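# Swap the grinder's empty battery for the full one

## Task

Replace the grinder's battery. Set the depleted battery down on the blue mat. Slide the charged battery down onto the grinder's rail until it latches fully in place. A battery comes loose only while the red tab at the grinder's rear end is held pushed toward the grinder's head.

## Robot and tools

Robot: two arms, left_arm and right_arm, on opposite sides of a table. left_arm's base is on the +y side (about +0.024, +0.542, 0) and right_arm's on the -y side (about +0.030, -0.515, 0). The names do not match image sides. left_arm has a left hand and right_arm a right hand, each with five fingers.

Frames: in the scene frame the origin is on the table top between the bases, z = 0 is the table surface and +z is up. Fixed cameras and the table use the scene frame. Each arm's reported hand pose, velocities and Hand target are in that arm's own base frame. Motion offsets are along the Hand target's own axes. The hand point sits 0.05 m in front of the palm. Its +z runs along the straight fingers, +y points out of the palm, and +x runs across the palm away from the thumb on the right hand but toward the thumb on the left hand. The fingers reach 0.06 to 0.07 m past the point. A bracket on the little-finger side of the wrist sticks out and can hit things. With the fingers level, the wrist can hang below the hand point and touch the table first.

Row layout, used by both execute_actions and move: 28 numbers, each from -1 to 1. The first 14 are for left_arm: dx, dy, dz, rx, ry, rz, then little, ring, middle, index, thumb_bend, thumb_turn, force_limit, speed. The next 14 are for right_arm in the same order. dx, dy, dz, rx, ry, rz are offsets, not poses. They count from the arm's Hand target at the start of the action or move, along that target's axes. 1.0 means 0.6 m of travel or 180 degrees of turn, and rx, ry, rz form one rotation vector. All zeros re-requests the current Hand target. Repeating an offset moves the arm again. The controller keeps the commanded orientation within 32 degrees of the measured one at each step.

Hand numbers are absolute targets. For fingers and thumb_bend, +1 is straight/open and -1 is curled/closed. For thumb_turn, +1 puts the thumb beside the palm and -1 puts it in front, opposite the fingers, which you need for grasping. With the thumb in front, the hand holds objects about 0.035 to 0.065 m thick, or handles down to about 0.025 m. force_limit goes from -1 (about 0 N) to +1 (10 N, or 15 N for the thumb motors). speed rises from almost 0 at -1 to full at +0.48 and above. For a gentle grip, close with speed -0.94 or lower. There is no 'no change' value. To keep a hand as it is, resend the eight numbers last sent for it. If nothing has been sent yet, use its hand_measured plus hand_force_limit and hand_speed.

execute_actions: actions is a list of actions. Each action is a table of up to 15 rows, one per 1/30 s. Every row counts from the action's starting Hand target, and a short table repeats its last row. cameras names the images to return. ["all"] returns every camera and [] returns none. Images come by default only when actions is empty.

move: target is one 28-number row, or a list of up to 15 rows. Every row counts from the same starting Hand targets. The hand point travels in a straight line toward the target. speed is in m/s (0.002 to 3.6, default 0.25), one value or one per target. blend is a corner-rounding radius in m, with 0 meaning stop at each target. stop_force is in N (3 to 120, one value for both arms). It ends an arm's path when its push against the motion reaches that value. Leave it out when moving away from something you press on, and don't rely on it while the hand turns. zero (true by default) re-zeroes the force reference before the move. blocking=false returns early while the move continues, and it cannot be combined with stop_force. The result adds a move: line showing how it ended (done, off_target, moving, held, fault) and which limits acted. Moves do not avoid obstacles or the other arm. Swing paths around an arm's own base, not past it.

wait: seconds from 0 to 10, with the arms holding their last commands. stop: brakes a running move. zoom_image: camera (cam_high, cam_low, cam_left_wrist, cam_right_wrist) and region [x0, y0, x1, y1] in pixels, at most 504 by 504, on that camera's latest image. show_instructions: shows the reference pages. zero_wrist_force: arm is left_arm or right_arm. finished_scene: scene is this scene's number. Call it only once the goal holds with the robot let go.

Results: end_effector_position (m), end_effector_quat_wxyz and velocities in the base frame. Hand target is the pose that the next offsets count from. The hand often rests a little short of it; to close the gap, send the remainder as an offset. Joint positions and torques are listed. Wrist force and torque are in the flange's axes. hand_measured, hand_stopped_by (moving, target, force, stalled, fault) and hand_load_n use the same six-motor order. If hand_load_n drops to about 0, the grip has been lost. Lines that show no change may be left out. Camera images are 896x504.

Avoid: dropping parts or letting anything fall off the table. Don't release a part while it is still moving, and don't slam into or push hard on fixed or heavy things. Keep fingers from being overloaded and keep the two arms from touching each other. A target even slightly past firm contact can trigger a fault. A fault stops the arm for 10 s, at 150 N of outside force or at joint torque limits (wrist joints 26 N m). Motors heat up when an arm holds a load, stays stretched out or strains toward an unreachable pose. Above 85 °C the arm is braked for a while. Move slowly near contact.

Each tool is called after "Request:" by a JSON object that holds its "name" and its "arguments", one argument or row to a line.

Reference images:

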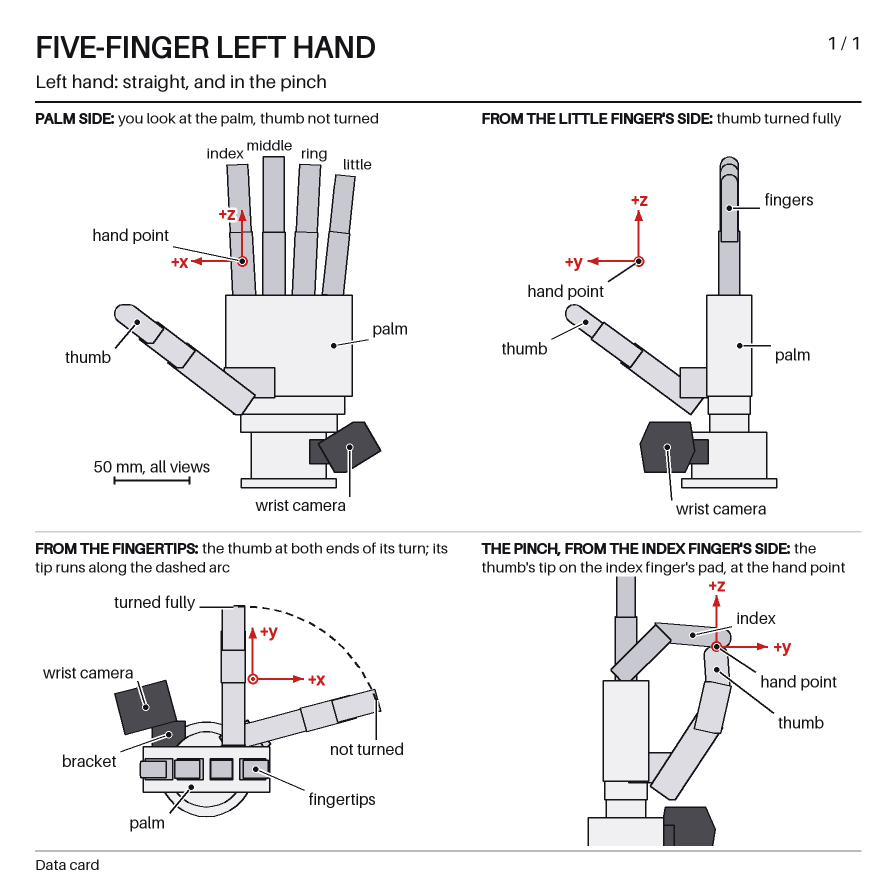

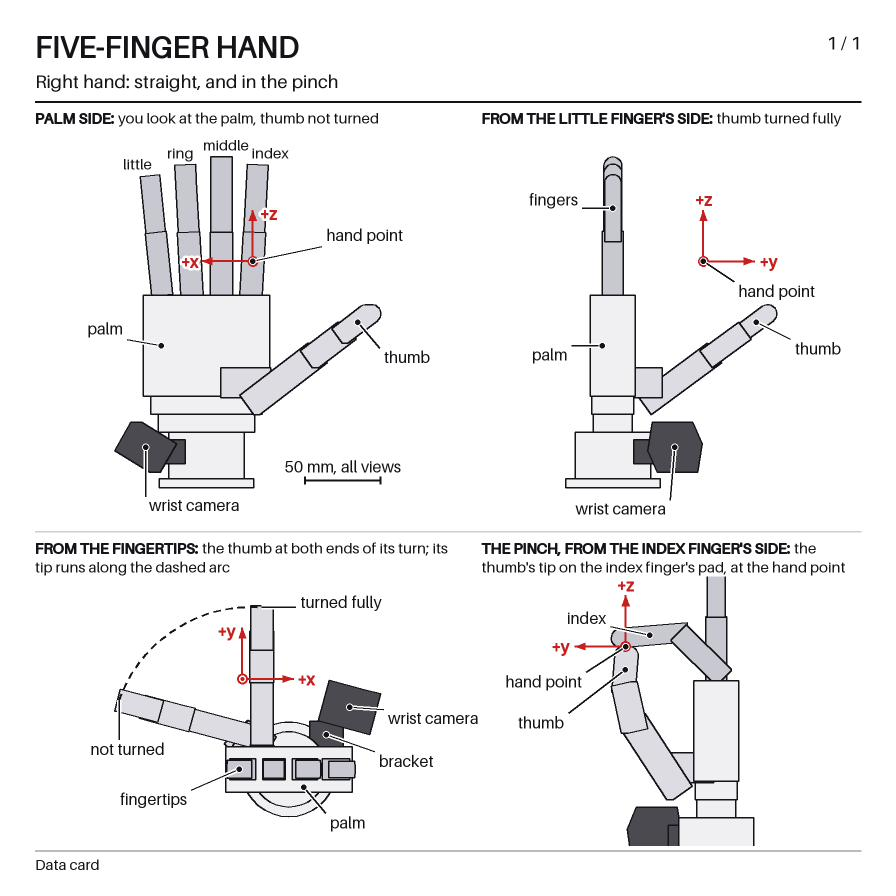

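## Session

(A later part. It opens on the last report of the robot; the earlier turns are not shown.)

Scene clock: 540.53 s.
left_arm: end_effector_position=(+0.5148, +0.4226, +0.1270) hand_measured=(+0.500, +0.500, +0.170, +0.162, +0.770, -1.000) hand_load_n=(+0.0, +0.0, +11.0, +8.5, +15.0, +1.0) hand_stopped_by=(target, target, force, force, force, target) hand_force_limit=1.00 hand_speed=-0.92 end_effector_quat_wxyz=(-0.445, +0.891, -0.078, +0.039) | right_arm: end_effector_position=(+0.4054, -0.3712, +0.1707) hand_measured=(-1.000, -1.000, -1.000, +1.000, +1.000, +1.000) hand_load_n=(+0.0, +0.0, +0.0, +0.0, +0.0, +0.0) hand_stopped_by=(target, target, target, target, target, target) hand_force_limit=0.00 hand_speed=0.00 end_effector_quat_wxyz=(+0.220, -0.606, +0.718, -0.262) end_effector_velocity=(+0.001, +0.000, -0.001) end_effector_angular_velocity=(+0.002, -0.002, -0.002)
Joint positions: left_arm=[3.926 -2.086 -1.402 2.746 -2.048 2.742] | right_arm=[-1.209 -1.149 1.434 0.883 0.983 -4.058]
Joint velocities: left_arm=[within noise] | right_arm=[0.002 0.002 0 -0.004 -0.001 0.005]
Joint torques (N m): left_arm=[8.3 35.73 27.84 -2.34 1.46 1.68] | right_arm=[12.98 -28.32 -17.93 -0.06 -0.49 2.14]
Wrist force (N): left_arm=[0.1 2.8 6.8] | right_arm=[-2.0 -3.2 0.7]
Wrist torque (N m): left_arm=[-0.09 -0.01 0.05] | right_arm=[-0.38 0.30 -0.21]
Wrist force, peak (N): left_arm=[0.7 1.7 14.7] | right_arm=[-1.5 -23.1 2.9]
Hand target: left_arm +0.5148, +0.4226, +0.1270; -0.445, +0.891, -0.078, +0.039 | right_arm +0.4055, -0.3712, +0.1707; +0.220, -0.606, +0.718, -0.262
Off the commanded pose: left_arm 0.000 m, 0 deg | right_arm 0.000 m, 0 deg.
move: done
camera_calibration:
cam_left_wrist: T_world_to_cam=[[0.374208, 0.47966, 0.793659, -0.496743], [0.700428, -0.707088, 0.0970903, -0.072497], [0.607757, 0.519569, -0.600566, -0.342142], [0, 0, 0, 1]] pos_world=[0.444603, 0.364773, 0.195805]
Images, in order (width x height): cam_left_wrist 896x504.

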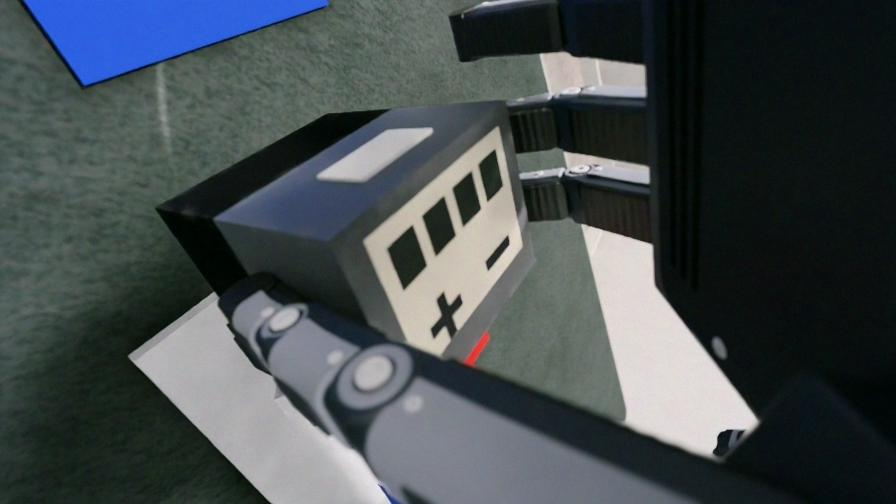

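Request:
{"name": "move", "arguments": {
  "target": [0,-0.0133,-0.0100,0,0,0,0.5,0.5,-0.5,-0.5,0.0,-1,1.0,-0.92,0,0,0,0,0,0,-1,-1,-1,1,1,1,0,0],
  "speed": 0.01,
  "cameras": ["cam_left_wrist","cam_low"]
}}

Request:
{"name": "zoom_image", "arguments": {
  "camera": "cam_low",
  "region": [385, 230, 435, 280]
}}

Scene clock: 543.33 s.
left_arm: end_effector_position=(+0.5148, +0.4226, +0.1371) hand_measured=(+0.500, +0.500, +0.170, +0.162, +0.770, -1.000) hand_load_n=(+0.0, +0.0, +10.5, +8.5, +16.0, +1.5) hand_stopped_by=(target, target, force, force, force, target) hand_force_limit=1.00 hand_speed=-0.92 end_effector_quat_wxyz=(-0.445, +0.891, -0.078, +0.039) | right_arm: end_effector_position=(+0.4055, -0.3712, +0.1707) hand_measured=(-1.000, -1.000, -1.000, +1.000, +1.000, +1.000) hand_load_n=(+0.0, +0.0, +0.0, +0.5, +0.0, +0.0) hand_stopped_by=(target, target, target, target, target, target) hand_force_limit=0.00 hand_speed=0.00 end_effector_quat_wxyz=(+0.220, -0.606, +0.718, -0.262)
Joint positions: left_arm=[3.926 -2.078 -1.387 2.724 -2.048 2.742] | right_arm=[-1.209 -1.149 1.433 0.883 0.983 -4.058]
Joint torques (N m): left_arm=[4.31 48.61 23.15 -0.61 -1.11 0.75] | right_arm=[13.55 -29.15 -29.82 1.43 1.76 2.16]
Wrist force (N): left_arm=[0.6 5.2 8.2] | right_arm=[-2.1 -3.1 0.7]
Wrist torque (N m): left_arm=[0.08 -0.02 0.01] | right_arm=[-0.37 0.32 -0.24]
Wrist force, peak (N): left_arm=[0.5 4.9 9.3] | right_arm=[-2.0 -3.5 0.7]
Hand target: left_arm +0.5148, +0.4226, +0.1370; -0.445, +0.891, -0.078, +0.039 | right_arm +0.4055, -0.3712, +0.1707; +0.220, -0.606, +0.718, -0.262
Off the commanded pose: left_arm 0.000 m, 0 deg | right_arm 0.000 m, 0 deg.
move: done
camera_calibration:
cam_left_wrist: T_world_to_cam=[[0.374208, 0.47966, 0.793659, -0.504759], [0.700428, -0.707088, 0.0970903, -0.0734776], [0.607757, 0.519569, -0.600566, -0.336076], [0, 0, 0, 1]] pos_world=[0.444603, 0.364773, 0.205905]
Images, in order (width x height): cam_low 896x504, cam_left_wrist 896x504.

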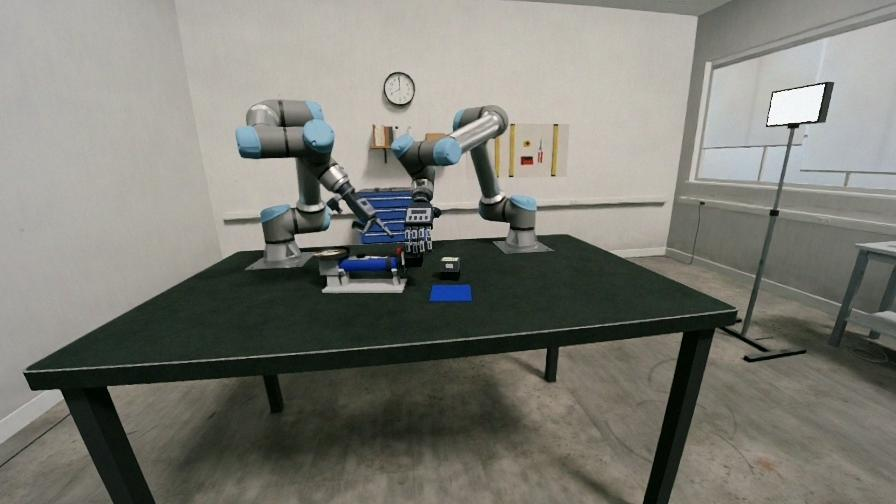

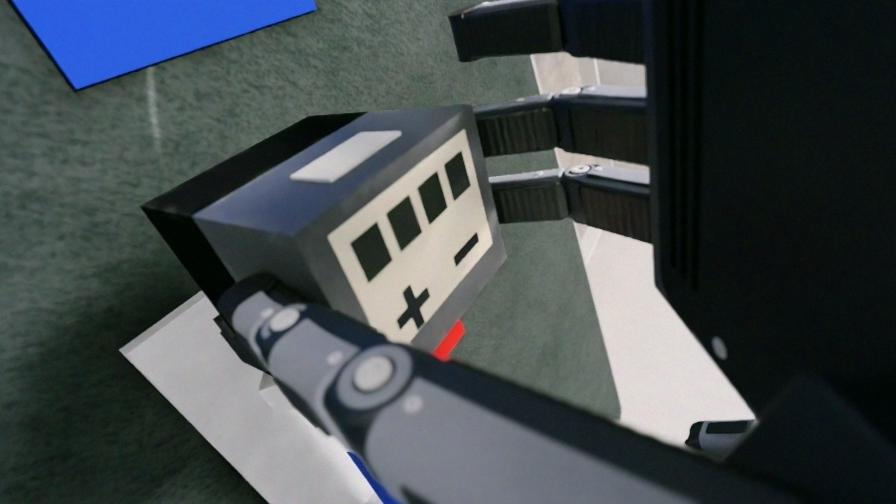

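Scaled by 10.080.

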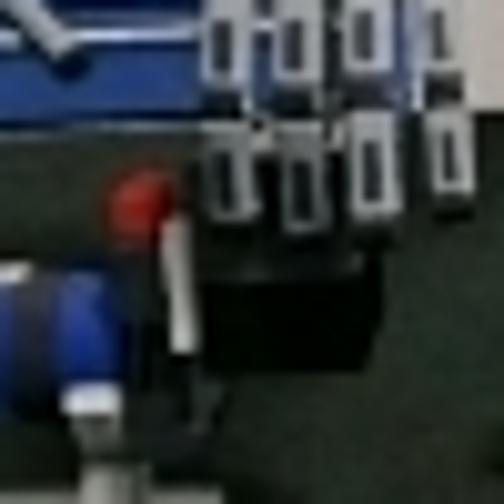

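Request:
{"name": "move", "arguments": {
  "target": [
    [0,0,0,0,0.0067,-0.0089,0.5,0.5,-0.5,-0.5,0.0,-1,1.0,-0.92,0,0,-0.0833,0,0,0,-1,-1,-1,1,1,1,0,0],
    [0,-0.0107,-0.0080,0,0.0100,-0.0133,0.5,0.5,-0.5,-0.5,0.0,-1,1.0,-0.92,0,0,-0.0833,0,0,0,-1,-1,-1,1,1,1,0,0]
  ],
  "speed": [0.05,0.01],
  "cameras": ["cam_left_wrist","cam_low"]
}}

Request:
{"name": "zoom_image", "arguments": {
  "camera": "cam_low",
  "region": [385, 230, 435, 280]
}}

Scene clock: 567.67 s.
left_arm: end_effector_position=(+0.5148, +0.4226, +0.1451) hand_measured=(+0.500, +0.500, +0.170, +0.162, +0.770, -1.000) hand_load_n=(+0.0, +0.0, +10.5, +8.0, +15.5, +1.0) hand_stopped_by=(target, target, force, force, force, target) hand_force_limit=1.00 hand_speed=-0.92 end_effector_quat_wxyz=(-0.443, +0.892, -0.066, +0.062) | right_arm: end_effector_position=(+0.3738, -0.3657, +0.2089) hand_measured=(-1.000, -1.000, -1.000, +1.000, +1.000, +1.000) hand_load_n=(+0.0, +0.0, +0.0, +0.0, +0.0, +0.0) hand_stopped_by=(target, target, target, target, target, target) hand_force_limit=0.00 hand_speed=0.00 end_effector_quat_wxyz=(+0.220, -0.606, +0.718, -0.262)
Joint positions: left_arm=[3.942 -2.051 -1.409 2.738 -2.007 2.719] | right_arm=[-1.272 -1.221 1.445 0.983 0.96 -4.129]
Joint torques (N m): left_arm=[4.67 44.55 29.6 -1.55 0.26 -1.27] | right_arm=[13.49 -26.58 -22.51 1.16 1.68 1.92]
Wrist force (N): left_arm=[0.0 6.0 8.0] | right_arm=[-2.1 -3.2 0.5]
Wrist torque (N m): left_arm=[0.12 -0.03 0.19] | right_arm=[-0.37 0.31 -0.24]
Wrist force, peak (N): left_arm=[-0.7 5.0 9.3] | right_arm=[-2.1 -3.5 0.6]
Hand target: left_arm +0.5148, +0.4226, +0.1450; -0.443, +0.892, -0.066, +0.062 | right_arm +0.3738, -0.3657, +0.2089; +0.220, -0.606, +0.718, -0.262
Off the commanded pose: left_arm 0.000 m, 0 deg | right_arm 0.000 m, 0 deg.
move: done
camera_calibration:
cam_left_wrist: T_world_to_cam=[[0.332873, 0.486924, 0.807528, -0.494882], [0.694315, -0.706019, 0.13951, -0.0776867], [0.638061, 0.514239, -0.573093, -0.348553], [0, 0, 0, 1]] pos_world=[0.44107, 0.365361, 0.210716]
Images, in order (width x height): cam_low 896x504, cam_left_wrist 896x504.

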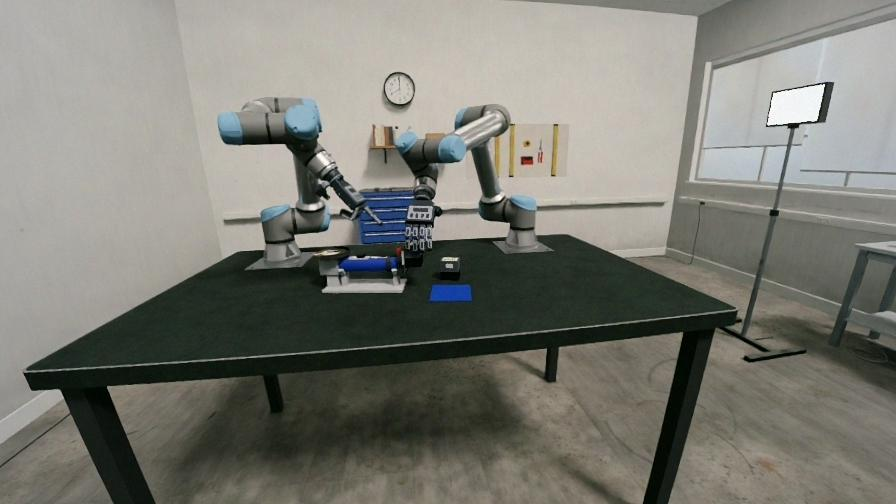

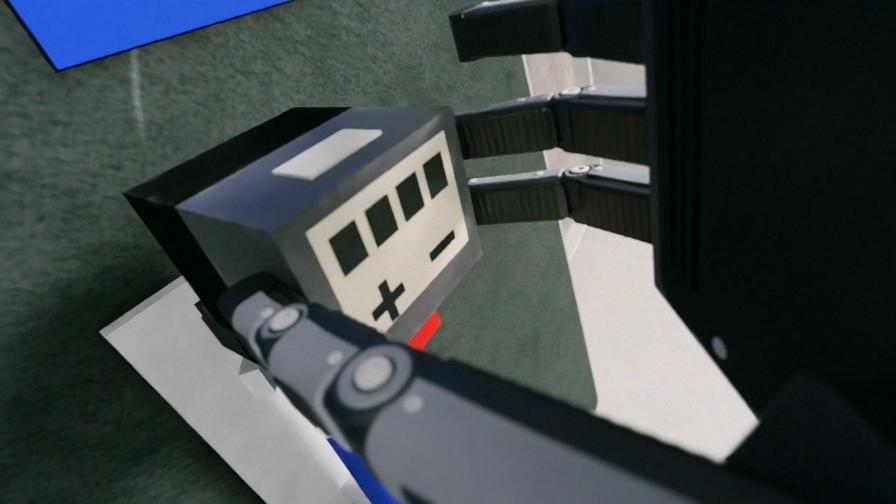

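Scaled by 10.080.

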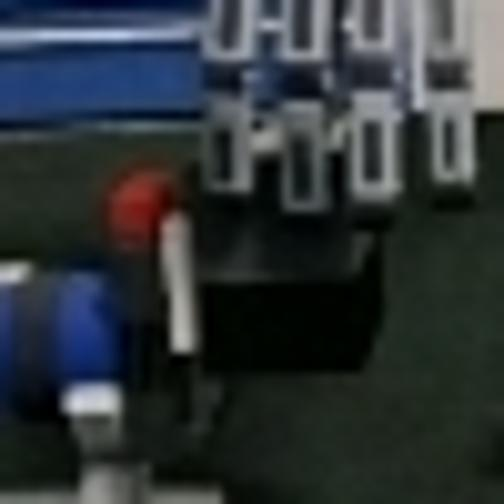

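Request:
{"name": "execute_actions", "arguments": {
  "actions": []
}}

Scene clock: 579.90 s.
left_arm: end_effector_position=(+0.5148, +0.4226, +0.1450) hand_measured=(+0.500, +0.500, +0.170, +0.162, +0.770, -1.000) hand_load_n=(-0.5, +0.0, +11.0, +8.5, +15.5, +1.5) hand_stopped_by=(target, target, force, force, force, target) hand_force_limit=1.00 hand_speed=-0.92 end_effector_quat_wxyz=(-0.443, +0.892, -0.066, +0.062) | right_arm: end_effector_position=(+0.3738, -0.3657, +0.2089) hand_measured=(-1.000, -1.000, -1.000, +1.000, +1.000, +1.000) hand_load_n=(+0.0, +0.0, +0.0, +0.0, +0.0, +0.0) hand_stopped_by=(target, target, target, target, target, target) hand_force_limit=0.00 hand_speed=0.00 end_effector_quat_wxyz=(+0.220, -0.606, +0.718, -0.262)
Joint positions: left_arm=[3.942 -2.051 -1.409 2.738 -2.007 2.719] | right_arm=[-1.272 -1.221 1.445 0.983 0.96 -4.129]
Joint velocities: within noise
Joint torques (N m): left_arm=[-6.86 36.81 17.73 1.47 -2.82 1.69] | right_arm=[13.74 -25.95 -30.28 3.11 1.81 2.17]
Motor temperatures (°C): left_arm=[27 29 27 33 31 29] | right_arm=[23 27 27 30 36 35]
Wrist force (N): left_arm=[0.2 6.1 7.9] | right_arm=[-1.8 -3.2 0.6]
Wrist torque (N m): left_arm=[0.11 -0.03 0.19] | right_arm=[-0.38 0.27 -0.22]
Wrist force, peak (N): left_arm=[0.3 6.2 8.3] | right_arm=[-2.1 -3.4 0.8]
Hand target: left_arm +0.5148, +0.4226, +0.1450; -0.443, +0.892, -0.066, +0.062 | right_arm +0.3738, -0.3657, +0.2089; +0.220, -0.606, +0.718, -0.262
Off the commanded pose: left_arm 0.000 m, 0 deg | right_arm 0.000 m, 0 deg.
camera_calibration:
cam_left_wrist: T_world_to_cam=[[0.333036, 0.486891, 0.80748, -0.4949], [0.694326, -0.706039, 0.139358, -0.0775674], [0.637965, 0.514243, -0.573197, -0.348598], [0, 0, 0, 1]] pos_world=[0.44107, 0.365461, 0.210616]
cam_right_wrist: T_world_to_cam=[[-0.774351, -0.142602, -0.616479, 0.369485], [-0.374283, 0.88878, 0.264541, 0.408494], [0.51019, 0.435585, -0.741601, 0.234775], [0, 0, 0, 1]] pos_world=[0.319223, -0.412637, 0.293826]

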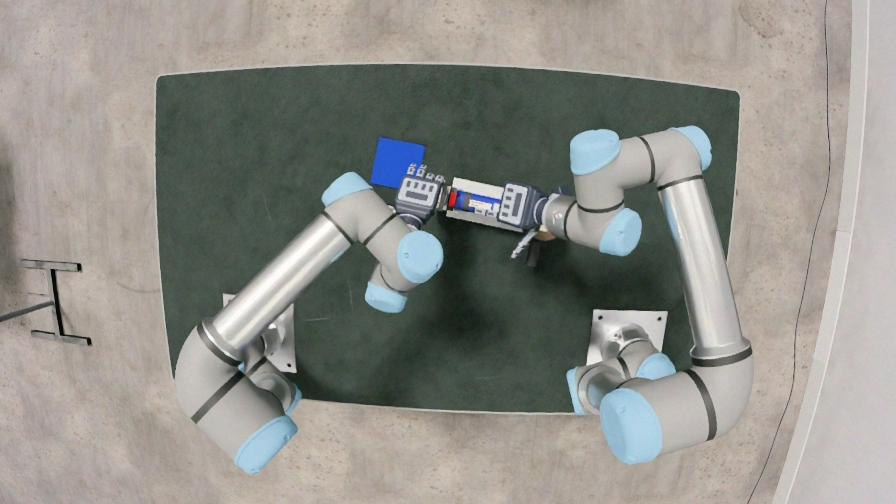

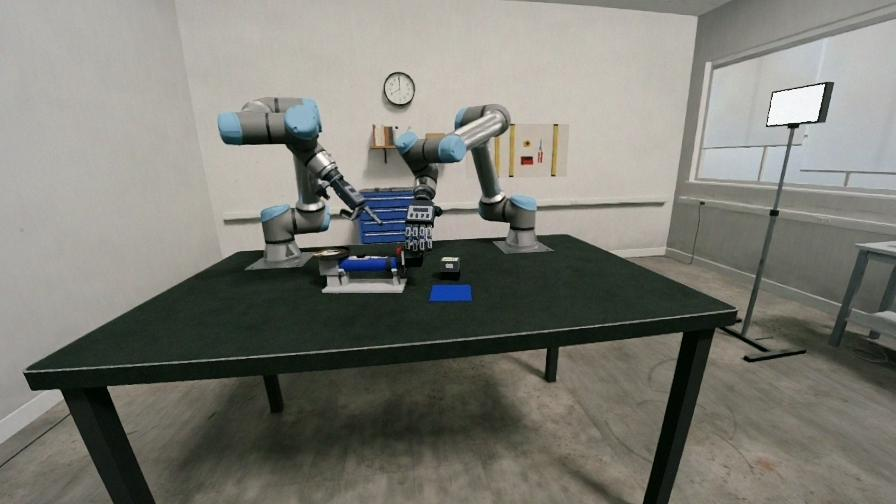

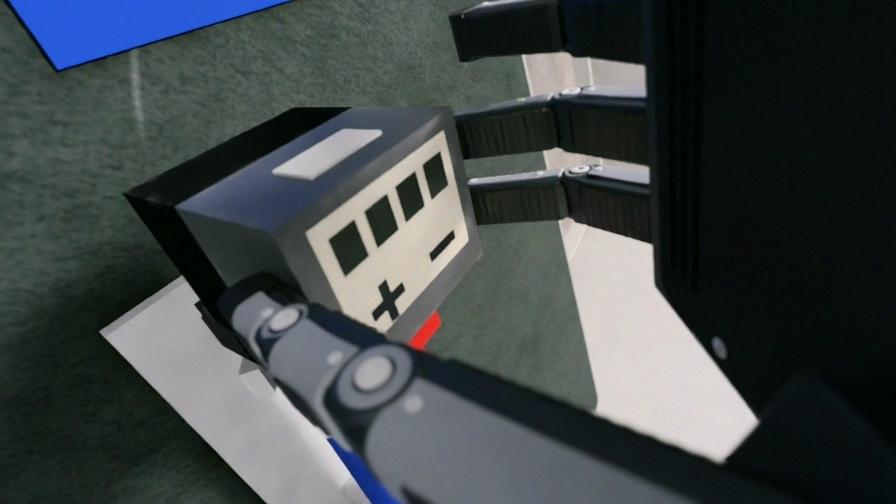

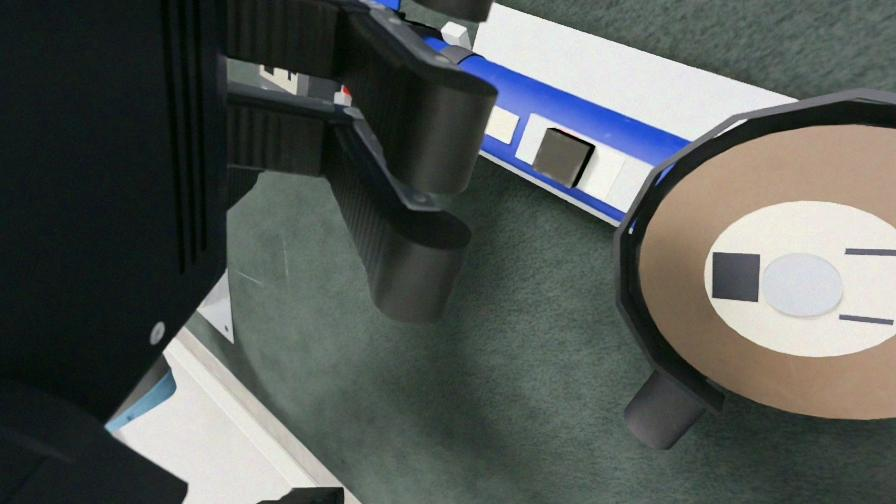

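Request:
{"name": "move", "arguments": {
  "target": [-0.0025,0,0,0,0,0,0.5,0.5,-0.5,-0.5,0.0,-1,1.0,-0.92,0,0,0,0,0,0,-1,-1,-1,1,1,1,0,0],
  "speed": 0.005,
  "cameras": ["cam_low","cam_left_wrist"]
}}

Request:
{"name": "zoom_image", "arguments": {
  "camera": "cam_low",
  "region": [385, 230, 435, 280]
}}

Scene clock: 604.83 s.
left_arm: end_effector_position=(+0.5133, +0.4229, +0.1449) hand_measured=(+0.500, +0.500, +0.170, +0.162, +0.770, -1.000) hand_load_n=(+0.0, +0.0, +11.0, +8.5, +15.5, +2.0) hand_stopped_by=(target, target, force, force, force, target) hand_force_limit=1.00 hand_speed=-0.92 end_effector_quat_wxyz=(-0.443, +0.892, -0.066, +0.062) | right_arm: end_effector_position=(+0.3738, -0.3657, +0.2089) hand_measured=(-1.000, -1.000, -1.000, +1.000, +1.000, +1.000) hand_load_n=(+0.0, +0.0, +0.0, +0.0, +0.0, +0.0) hand_stopped_by=(target, target, target, target, target, target) hand_force_limit=0.00 hand_speed=0.00 end_effector_quat_wxyz=(+0.220, -0.606, +0.718, -0.262)
Joint positions: left_arm=[3.945 -2.049 -1.414 2.74 -2.005 2.721] | right_arm=[-1.272 -1.221 1.445 0.983 0.96 -4.129]
Joint torques (N m): left_arm=[7.28 49.55 14.4 0.73 0.45 1.73] | right_arm=[14.02 -26.8 -30.41 3.12 1.88 1.97]
Wrist force (N): left_arm=[4.0 3.9 8.0] | right_arm=[-1.7 -3.1 0.8]
Wrist torque (N m): left_arm=[0.06 -0.04 0.04] | right_arm=[-0.37 0.25 -0.21]
Wrist force, peak (N): left_arm=[0.8 6.4 8.3] | right_arm=[-2.1 -3.5 0.6]
Hand target: left_arm +0.5133, +0.4229, +0.1450; -0.443, +0.892, -0.066, +0.062 | right_arm +0.3738, -0.3657, +0.2089; +0.220, -0.606, +0.718, -0.262
Off the commanded pose: left_arm 0.000 m, 0 deg | right_arm 0.000 m, 0 deg.
move: done
camera_calibration:
cam_left_wrist: T_world_to_cam=[[0.333058, 0.486868, 0.807485, -0.494419], [0.694315, -0.706055, 0.139332, -0.0763549], [0.637964, 0.514243, -0.573197, -0.347801], [0, 0, 0, 1]] pos_world=[0.43957, 0.365661, 0.210516]
Images, in order (width x height): cam_low 896x504, cam_left_wrist 896x504.

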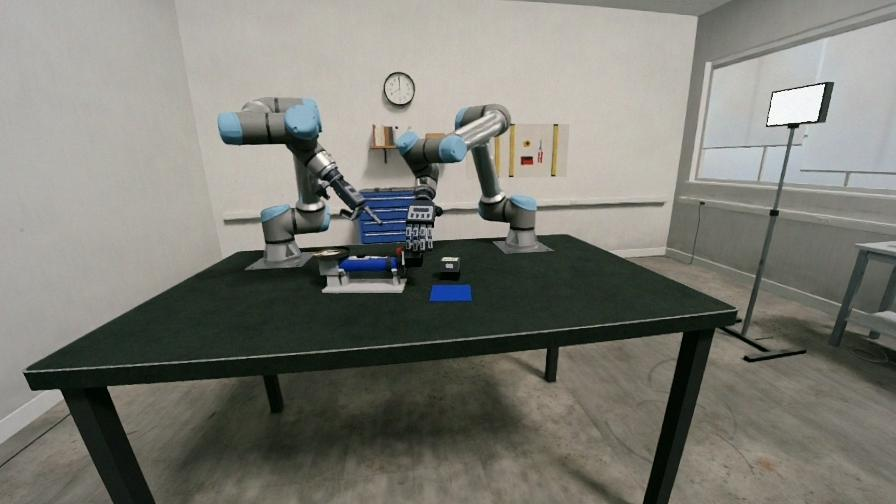

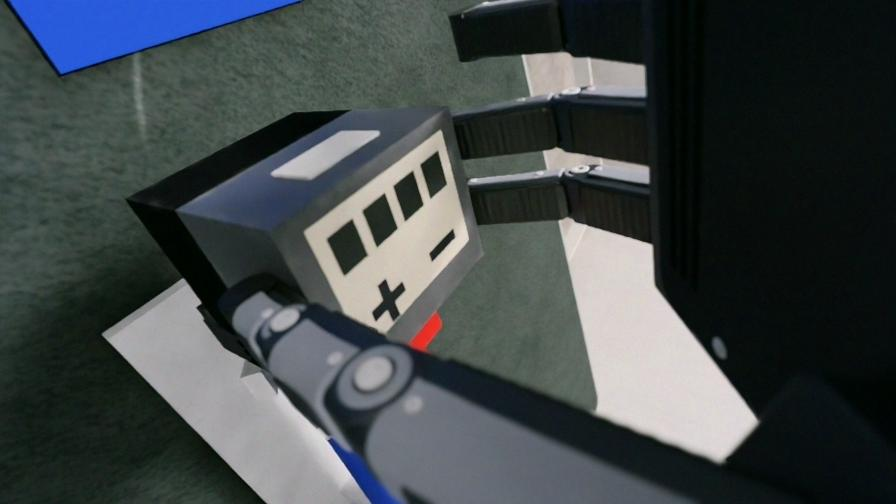

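Scaled by 10.080.

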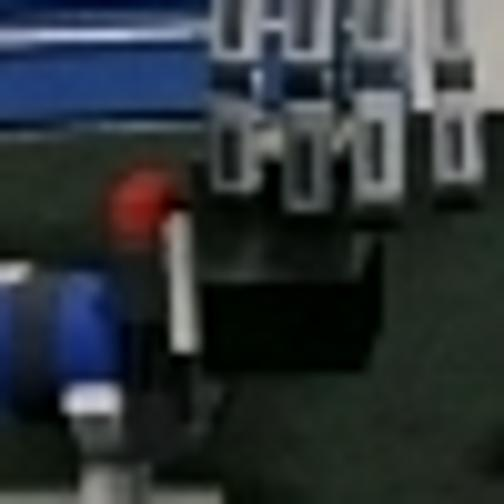

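Request:
{"name": "move", "arguments": {
  "target": [0,0.001333,0.001,0,0,0,0.5,0.5,-0.5,-0.5,0.0,-1,1.0,-0.92,0,0,0,0,0,0,-1,-1,-1,1,1,1,0,0],
  "speed": 0.005
}}

Scene clock: 614.30 s.
left_arm: end_effector_position=(+0.5133, +0.4229, +0.1440) hand_measured=(+0.500, +0.500, +0.170, +0.162, +0.770, -1.000) hand_load_n=(+0.0, +0.0, +10.5, +8.5, +15.5, +1.0) hand_stopped_by=(target, target, force, force, force, target) hand_force_limit=1.00 hand_speed=-0.92 end_effector_quat_wxyz=(-0.443, +0.892, -0.066, +0.062) | right_arm: end_effector_position=(+0.3738, -0.3657, +0.2089) hand_measured=(-1.000, -1.000, -1.000, +1.000, +1.000, +1.000) hand_load_n=(+0.0, +0.0, +0.0, +0.0, -0.5, +0.0) hand_stopped_by=(target, target, target, target, target, target) hand_force_limit=0.00 hand_speed=0.00 end_effector_quat_wxyz=(+0.220, -0.606, +0.718, -0.262)
Joint positions: left_arm=[3.945 -2.049 -1.415 2.743 -2.005 2.721] | right_arm=[-1.272 -1.221 1.445 0.983 0.96 -4.129]
Joint torques (N m): left_arm=[-7.89 30.56 9.04 1.02 -0.46 -1.78] | right_arm=[12.13 -26.6 -30.55 3.07 1.53 1.96]
Wrist force (N): left_arm=[-1.1 -2.5 2.0] | right_arm=[-1.9 -3.3 0.8]
Wrist torque (N m): left_arm=[0.01 -0.13 0.08] | right_arm=[-0.40 0.28 -0.23]
Wrist force, peak (N): left_arm=[3.7 4.4 8.3] | right_arm=[-1.8 -3.5 0.6]
Hand target: left_arm +0.5133, +0.4229, +0.1440; -0.443, +0.892, -0.066, +0.062 | right_arm +0.3738, -0.3657, +0.2089; +0.220, -0.606, +0.718, -0.262
Off the commanded pose: left_arm 0.000 m, 0 deg | right_arm 0.000 m, 0 deg.
move: done

Request:
{"name": "move", "arguments": {
  "target": [0,0,0,0,0,0,0.5,0.5,0.185,0.18,0.78,-1,1.0,-0.95,0,0,0,0,0,0,-1,-1,-1,1,1,1,0,0],
  "speed": 0.005,
  "cameras": ["cam_left_wrist"]
}}

Scene clock: 619.13 s.
left_arm: end_effector_position=(+0.5133, +0.4228, +0.1439) hand_measured=(+0.500, +0.500, +0.186, +0.180, +0.782, -1.000) hand_load_n=(+0.0, +0.0, +2.0, +2.5, +6.0, -0.5) hand_stopped_by=(target, target, target, target, target, target) hand_force_limit=1.00 hand_speed=-0.95 end_effector_quat_wxyz=(-0.443, +0.892, -0.066, +0.062) | right_arm: end_effector_position=(+0.3738, -0.3657, +0.2089) hand_measured=(-1.000, -1.000, -1.000, +1.000, +1.000, +1.000) hand_load_n=(+0.5, +0.0, +0.0, +0.0, +0.0, +0.0) hand_stopped_by=(target, target, target, target, target, target) hand_force_limit=0.00 hand_speed=0.00 end_effector_quat_wxyz=(+0.220, -0.606, +0.718, -0.262)
Joint positions: left_arm=[3.945 -2.049 -1.415 2.742 -2.005 2.721] | right_arm=[-1.272 -1.221 1.445 0.983 0.96 -4.129]
Joint torques (N m): left_arm=[-8.41 33.19 21.3 -0.44 0.61 -1.76] | right_arm=[13.17 -25.46 -30.52 3.17 1.45 1.92]
Wrist force (N): left_arm=[-1.0 0.9 0.5] | right_arm=[-1.8 -3.3 0.7]
Wrist torque (N m): left_arm=[-0.10 -0.11 0.13] | right_arm=[-0.39 0.27 -0.22]
Wrist force, peak (N): left_arm=[-0.7 -3.3 2.5] | right_arm=[-2.2 -3.3 0.7]
Hand target: left_arm +0.5133, +0.4229, +0.1440; -0.443, +0.892, -0.066, +0.062 | right_arm +0.3738, -0.3657, +0.2089; +0.220, -0.606, +0.718, -0.262
Off the commanded pose: left_arm 0.000 m, 0 deg | right_arm 0.000 m, 0 deg.
move: done
camera_calibration:
cam_left_wrist: T_world_to_cam=[[0.333002, 0.486925, 0.807473, -0.493639], [0.694342, -0.706016, 0.139397, -0.0763248], [0.637965, 0.514243, -0.573197, -0.348438], [0, 0, 0, 1]] pos_world=[0.43967, 0.365661, 0.209516]
Images, in order (width x height): cam_left_wrist 896x504.

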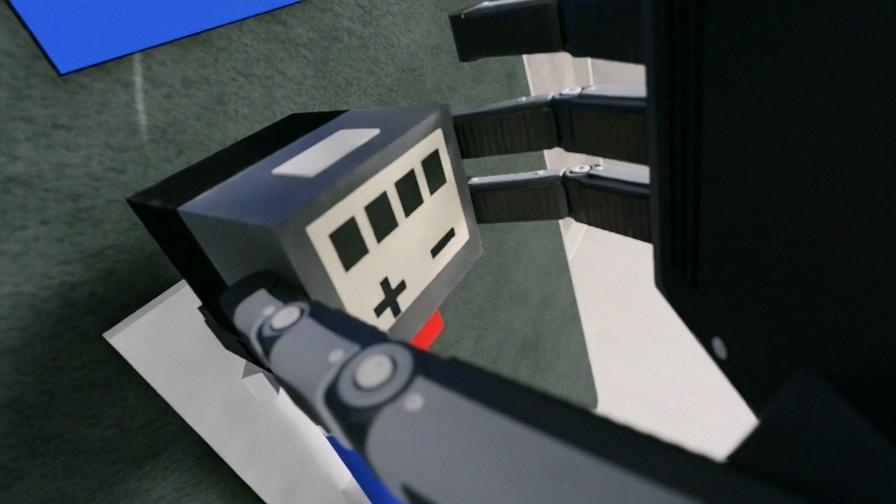

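Request:
{"name": "move", "arguments": {
  "target": [0,0,0,0,0,0,0.5,0.5,0.21,0.205,0.80,-1,1.0,-0.95,0,0,0,0,0,0,-1,-1,-1,1,1,1,0,0],
  "speed": 0.005,
  "cameras": ["cam_left_wrist"]
}}

Scene clock: 620.87 s.
left_arm: end_effector_position=(+0.5133, +0.4229, +0.1440) hand_measured=(+0.500, +0.500, +0.210, +0.206, +0.800, -1.000) hand_load_n=(+0.0, -0.5, +0.0, +0.0, +0.0, +0.0) hand_stopped_by=(target, target, target, target, target, target) hand_force_limit=1.00 hand_speed=-0.95 end_effector_quat_wxyz=(-0.443, +0.892, -0.066, +0.062) | right_arm: end_effector_position=(+0.3738, -0.3657, +0.2089) hand_measured=(-1.000, -1.000, -1.000, +1.000, +1.000, +1.000) hand_load_n=(+0.0, +0.0, +0.0, +0.0, +0.0, +0.0) hand_stopped_by=(target, target, target, target, target, target) hand_force_limit=0.00 hand_speed=0.00 end_effector_quat_wxyz=(+0.220, -0.606, +0.718, -0.262)
Joint positions: left_arm=[3.945 -2.049 -1.415 2.743 -2.005 2.721] | right_arm=[-1.272 -1.221 1.445 0.983 0.96 -4.129]
Joint torques (N m): left_arm=[-7.79 41.5 21.8 1.53 -2.22 -1.8] | right_arm=[13.99 -26.65 -29.88 3.21 1.71 1.98]
Wrist force (N): left_arm=[1.3 -1.3 0.7] | right_arm=[-1.9 -3.3 0.7]
Wrist torque (N m): left_arm=[-0.16 -0.10 0.19] | right_arm=[-0.40 0.28 -0.23]
Wrist force, peak (N): left_arm=[-1.5 1.0 0.7] | right_arm=[-1.9 -3.4 0.6]
Hand target: left_arm +0.5133, +0.4229, +0.1440; -0.443, +0.892, -0.066, +0.062 | right_arm +0.3738, -0.3657, +0.2089; +0.220, -0.606, +0.718, -0.262
Off the commanded pose: left_arm 0.000 m, 0 deg | right_arm 0.000 m, 0 deg.
move: done
camera_calibration:
cam_left_wrist: T_world_to_cam=[[0.333036, 0.486891, 0.80748, -0.493643], [0.694326, -0.706039, 0.139358, -0.0763008], [0.637965, 0.514243, -0.573197, -0.348438], [0, 0, 0, 1]] pos_world=[0.43967, 0.365661, 0.209516]
Images, in order (width x height): cam_left_wrist 896x504.

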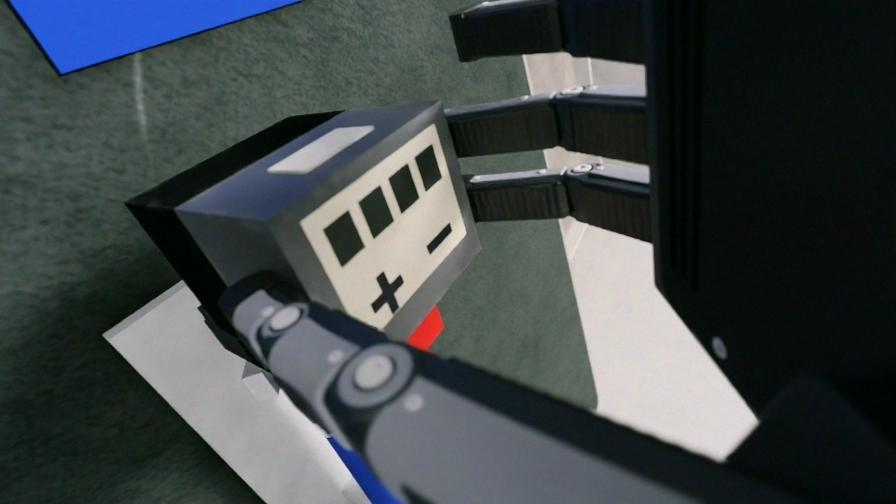

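Request:
{"name": "move", "arguments": {
  "target": [0,0,0,0,0,0,0.5,0.5,0.35,0.35,1.0,-1,1.0,-0.6,0,0,0,0,0,0,-1,-1,-1,1,1,1,0,0],
  "speed": 0.02,
  "cameras": ["cam_left_wrist","cam_low"]
}}

Request:
{"name": "zoom_image", "arguments": {
  "camera": "cam_low",
  "region": [385, 230, 435, 280]
}}

Scene clock: 626.60 s.
left_arm: end_effector_position=(+0.5133, +0.4229, +0.1440) hand_measured=(+0.500, +0.500, +0.350, +0.350, +1.000, -1.000) hand_load_n=(+0.5, +0.0, +0.0, +0.0, +0.0, +0.0) hand_stopped_by=(target, target, target, target, target, target) hand_force_limit=1.00 hand_speed=-0.60 end_effector_quat_wxyz=(-0.443, +0.892, -0.066, +0.062) | right_arm: end_effector_position=(+0.3738, -0.3657, +0.2089) hand_measured=(-1.000, -1.000, -1.000, +1.000, +1.000, +1.000) hand_load_n=(+0.0, +0.0, +0.0, +0.0, +0.0, +0.0) hand_stopped_by=(target, target, target, target, target, target) hand_force_limit=0.00 hand_speed=0.00 end_effector_quat_wxyz=(+0.220, -0.606, +0.718, -0.262)
Joint positions: left_arm=[3.945 -2.049 -1.415 2.743 -2.005 2.721] | right_arm=[-1.272 -1.221 1.445 0.983 0.96 -4.129]
Joint torques (N m): left_arm=[-5.36 41.4 22.67 0.33 -2.24 -1.78] | right_arm=[13.45 -26.17 -30.67 3.08 1.61 1.82]
Wrist force (N): left_arm=[1.0 -1.1 0.4] | right_arm=[-2.0 -3.0 0.5]
Wrist torque (N m): left_arm=[-0.13 -0.08 0.18] | right_arm=[-0.34 0.31 -0.23]
Wrist force, peak (N): left_arm=[1.1 -1.4 0.6] | right_arm=[-2.0 -3.4 0.9]
Hand target: left_arm +0.5133, +0.4229, +0.1440; -0.443, +0.892, -0.066, +0.062 | right_arm +0.3738, -0.3657, +0.2089; +0.220, -0.606, +0.718, -0.262
Off the commanded pose: left_arm 0.000 m, 0 deg | right_arm 0.000 m, 0 deg.
move: done
camera_calibration:
cam_left_wrist: T_world_to_cam=[[0.333036, 0.486891, 0.80748, -0.493643], [0.694326, -0.706039, 0.139358, -0.0763008], [0.637965, 0.514243, -0.573197, -0.348438], [0, 0, 0, 1]] pos_world=[0.43967, 0.365661, 0.209516]
Images, in order (width x height): cam_low 896x504, cam_left_wrist 896x504.

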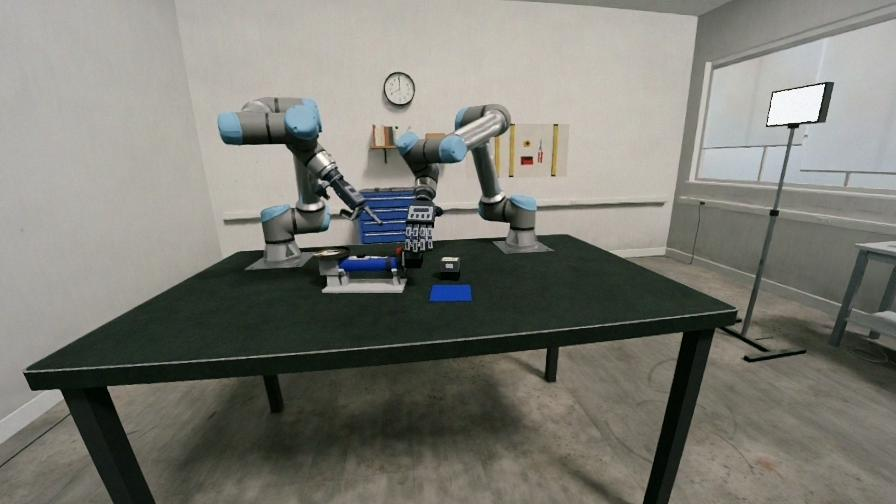

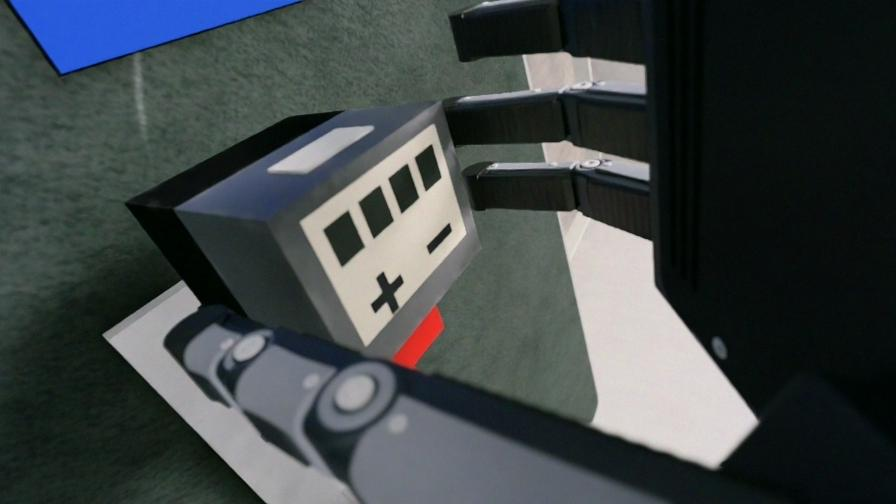

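Scaled by 10.080.

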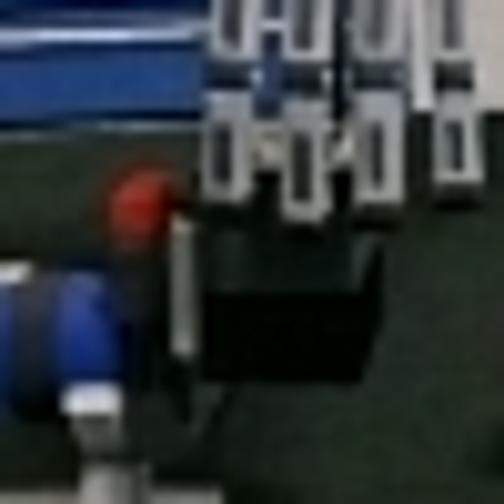

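Request:
{"name": "move", "arguments": {
  "target": [0.01352,0.03338,0.02343,0,-0.01,0.0133,0.5,0.5,0.35,0.35,1.0,-1,1.0,-0.6,0,0,0,0,0,0,-1,-1,-1,1,1,1,0,0],
  "speed": 0.02,
  "cameras": ["cam_left_wrist","cam_low"]
}}

Request:
{"name": "zoom_image", "arguments": {
  "camera": "cam_low",
  "region": [385, 230, 435, 280]
}}

Scene clock: 636.13 s.
left_arm: end_effector_position=(+0.5225, +0.4205, +0.1199) hand_measured=(+0.500, +0.500, +0.350, +0.350, +1.000, -1.000) hand_load_n=(+0.0, +0.0, +0.0, +0.0, +0.0, -0.5) hand_stopped_by=(target, target, target, target, target, target) hand_force_limit=1.00 hand_speed=-0.60 end_effector_quat_wxyz=(-0.445, +0.891, -0.078, +0.039) | right_arm: end_effector_position=(+0.3738, -0.3657, +0.2089) hand_measured=(-1.000, -1.000, -1.000, +1.000, +1.000, +1.000) hand_load_n=(+0.0, +0.0, +0.0, +0.0, +0.0, -0.5) hand_stopped_by=(target, target, target, target, target, target) hand_force_limit=0.00 hand_speed=0.00 end_effector_quat_wxyz=(+0.220, -0.606, +0.718, -0.262)
Joint positions: left_arm=[3.912 -2.107 -1.391 2.75 -2.059 2.732] | right_arm=[-1.272 -1.221 1.445 0.983 0.96 -4.129]
Joint torques (N m): left_arm=[6.46 49.27 15.36 0.75 1.13 0.7] | right_arm=[14.05 -25.72 -29.87 3.1 1.55 1.81]
Wrist force (N): left_arm=[0.9 -1.0 0.4] | right_arm=[-1.7 -3.4 0.5]
Wrist torque (N m): left_arm=[-0.13 -0.07 0.17] | right_arm=[-0.40 0.26 -0.22]
Wrist force, peak (N): left_arm=[1.2 -1.4 0.8] | right_arm=[-2.1 -3.5 0.6]
Hand target: left_arm +0.5224, +0.4205, +0.1200; -0.445, +0.891, -0.078, +0.039 | right_arm +0.3738, -0.3657, +0.2089; +0.220, -0.606, +0.718, -0.262
Off the commanded pose: left_arm 0.000 m, 0 deg | right_arm 0.000 m, 0 deg.
move: done
camera_calibration:
cam_left_wrist: T_world_to_cam=[[0.37439, 0.479506, 0.793666, -0.49301], [0.700468, -0.707092, 0.0967742, -0.0786426], [0.607599, 0.519707, -0.600607, -0.349965], [0, 0, 0, 1]] pos_world=[0.452303, 0.362673, 0.188705]
Images, in order (width x height): cam_low 896x504, cam_left_wrist 896x504.

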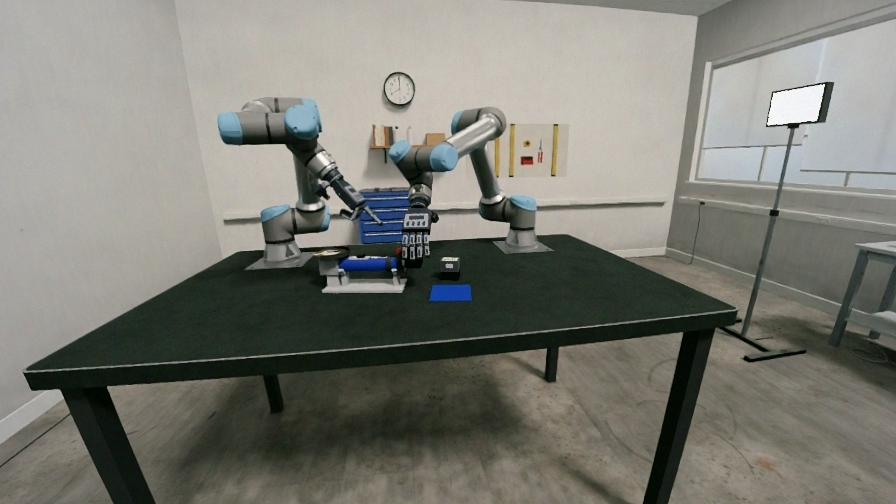

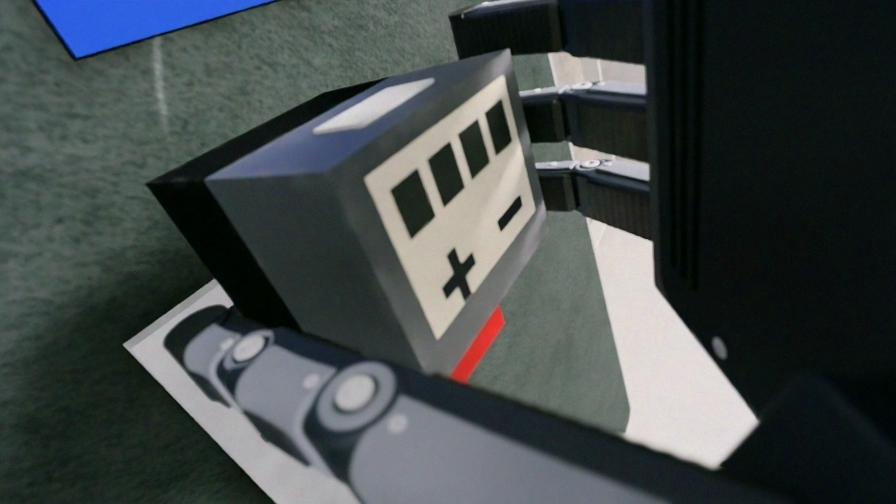

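Scaled by 10.080.

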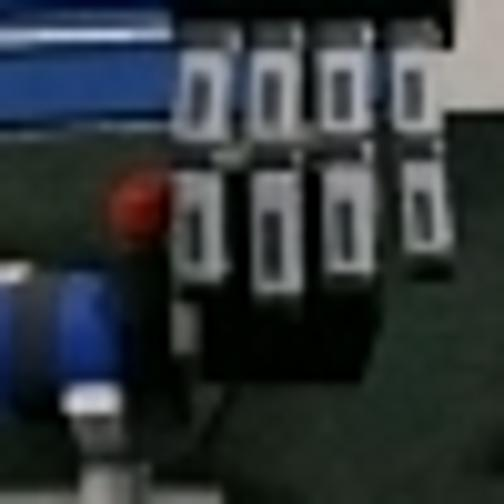

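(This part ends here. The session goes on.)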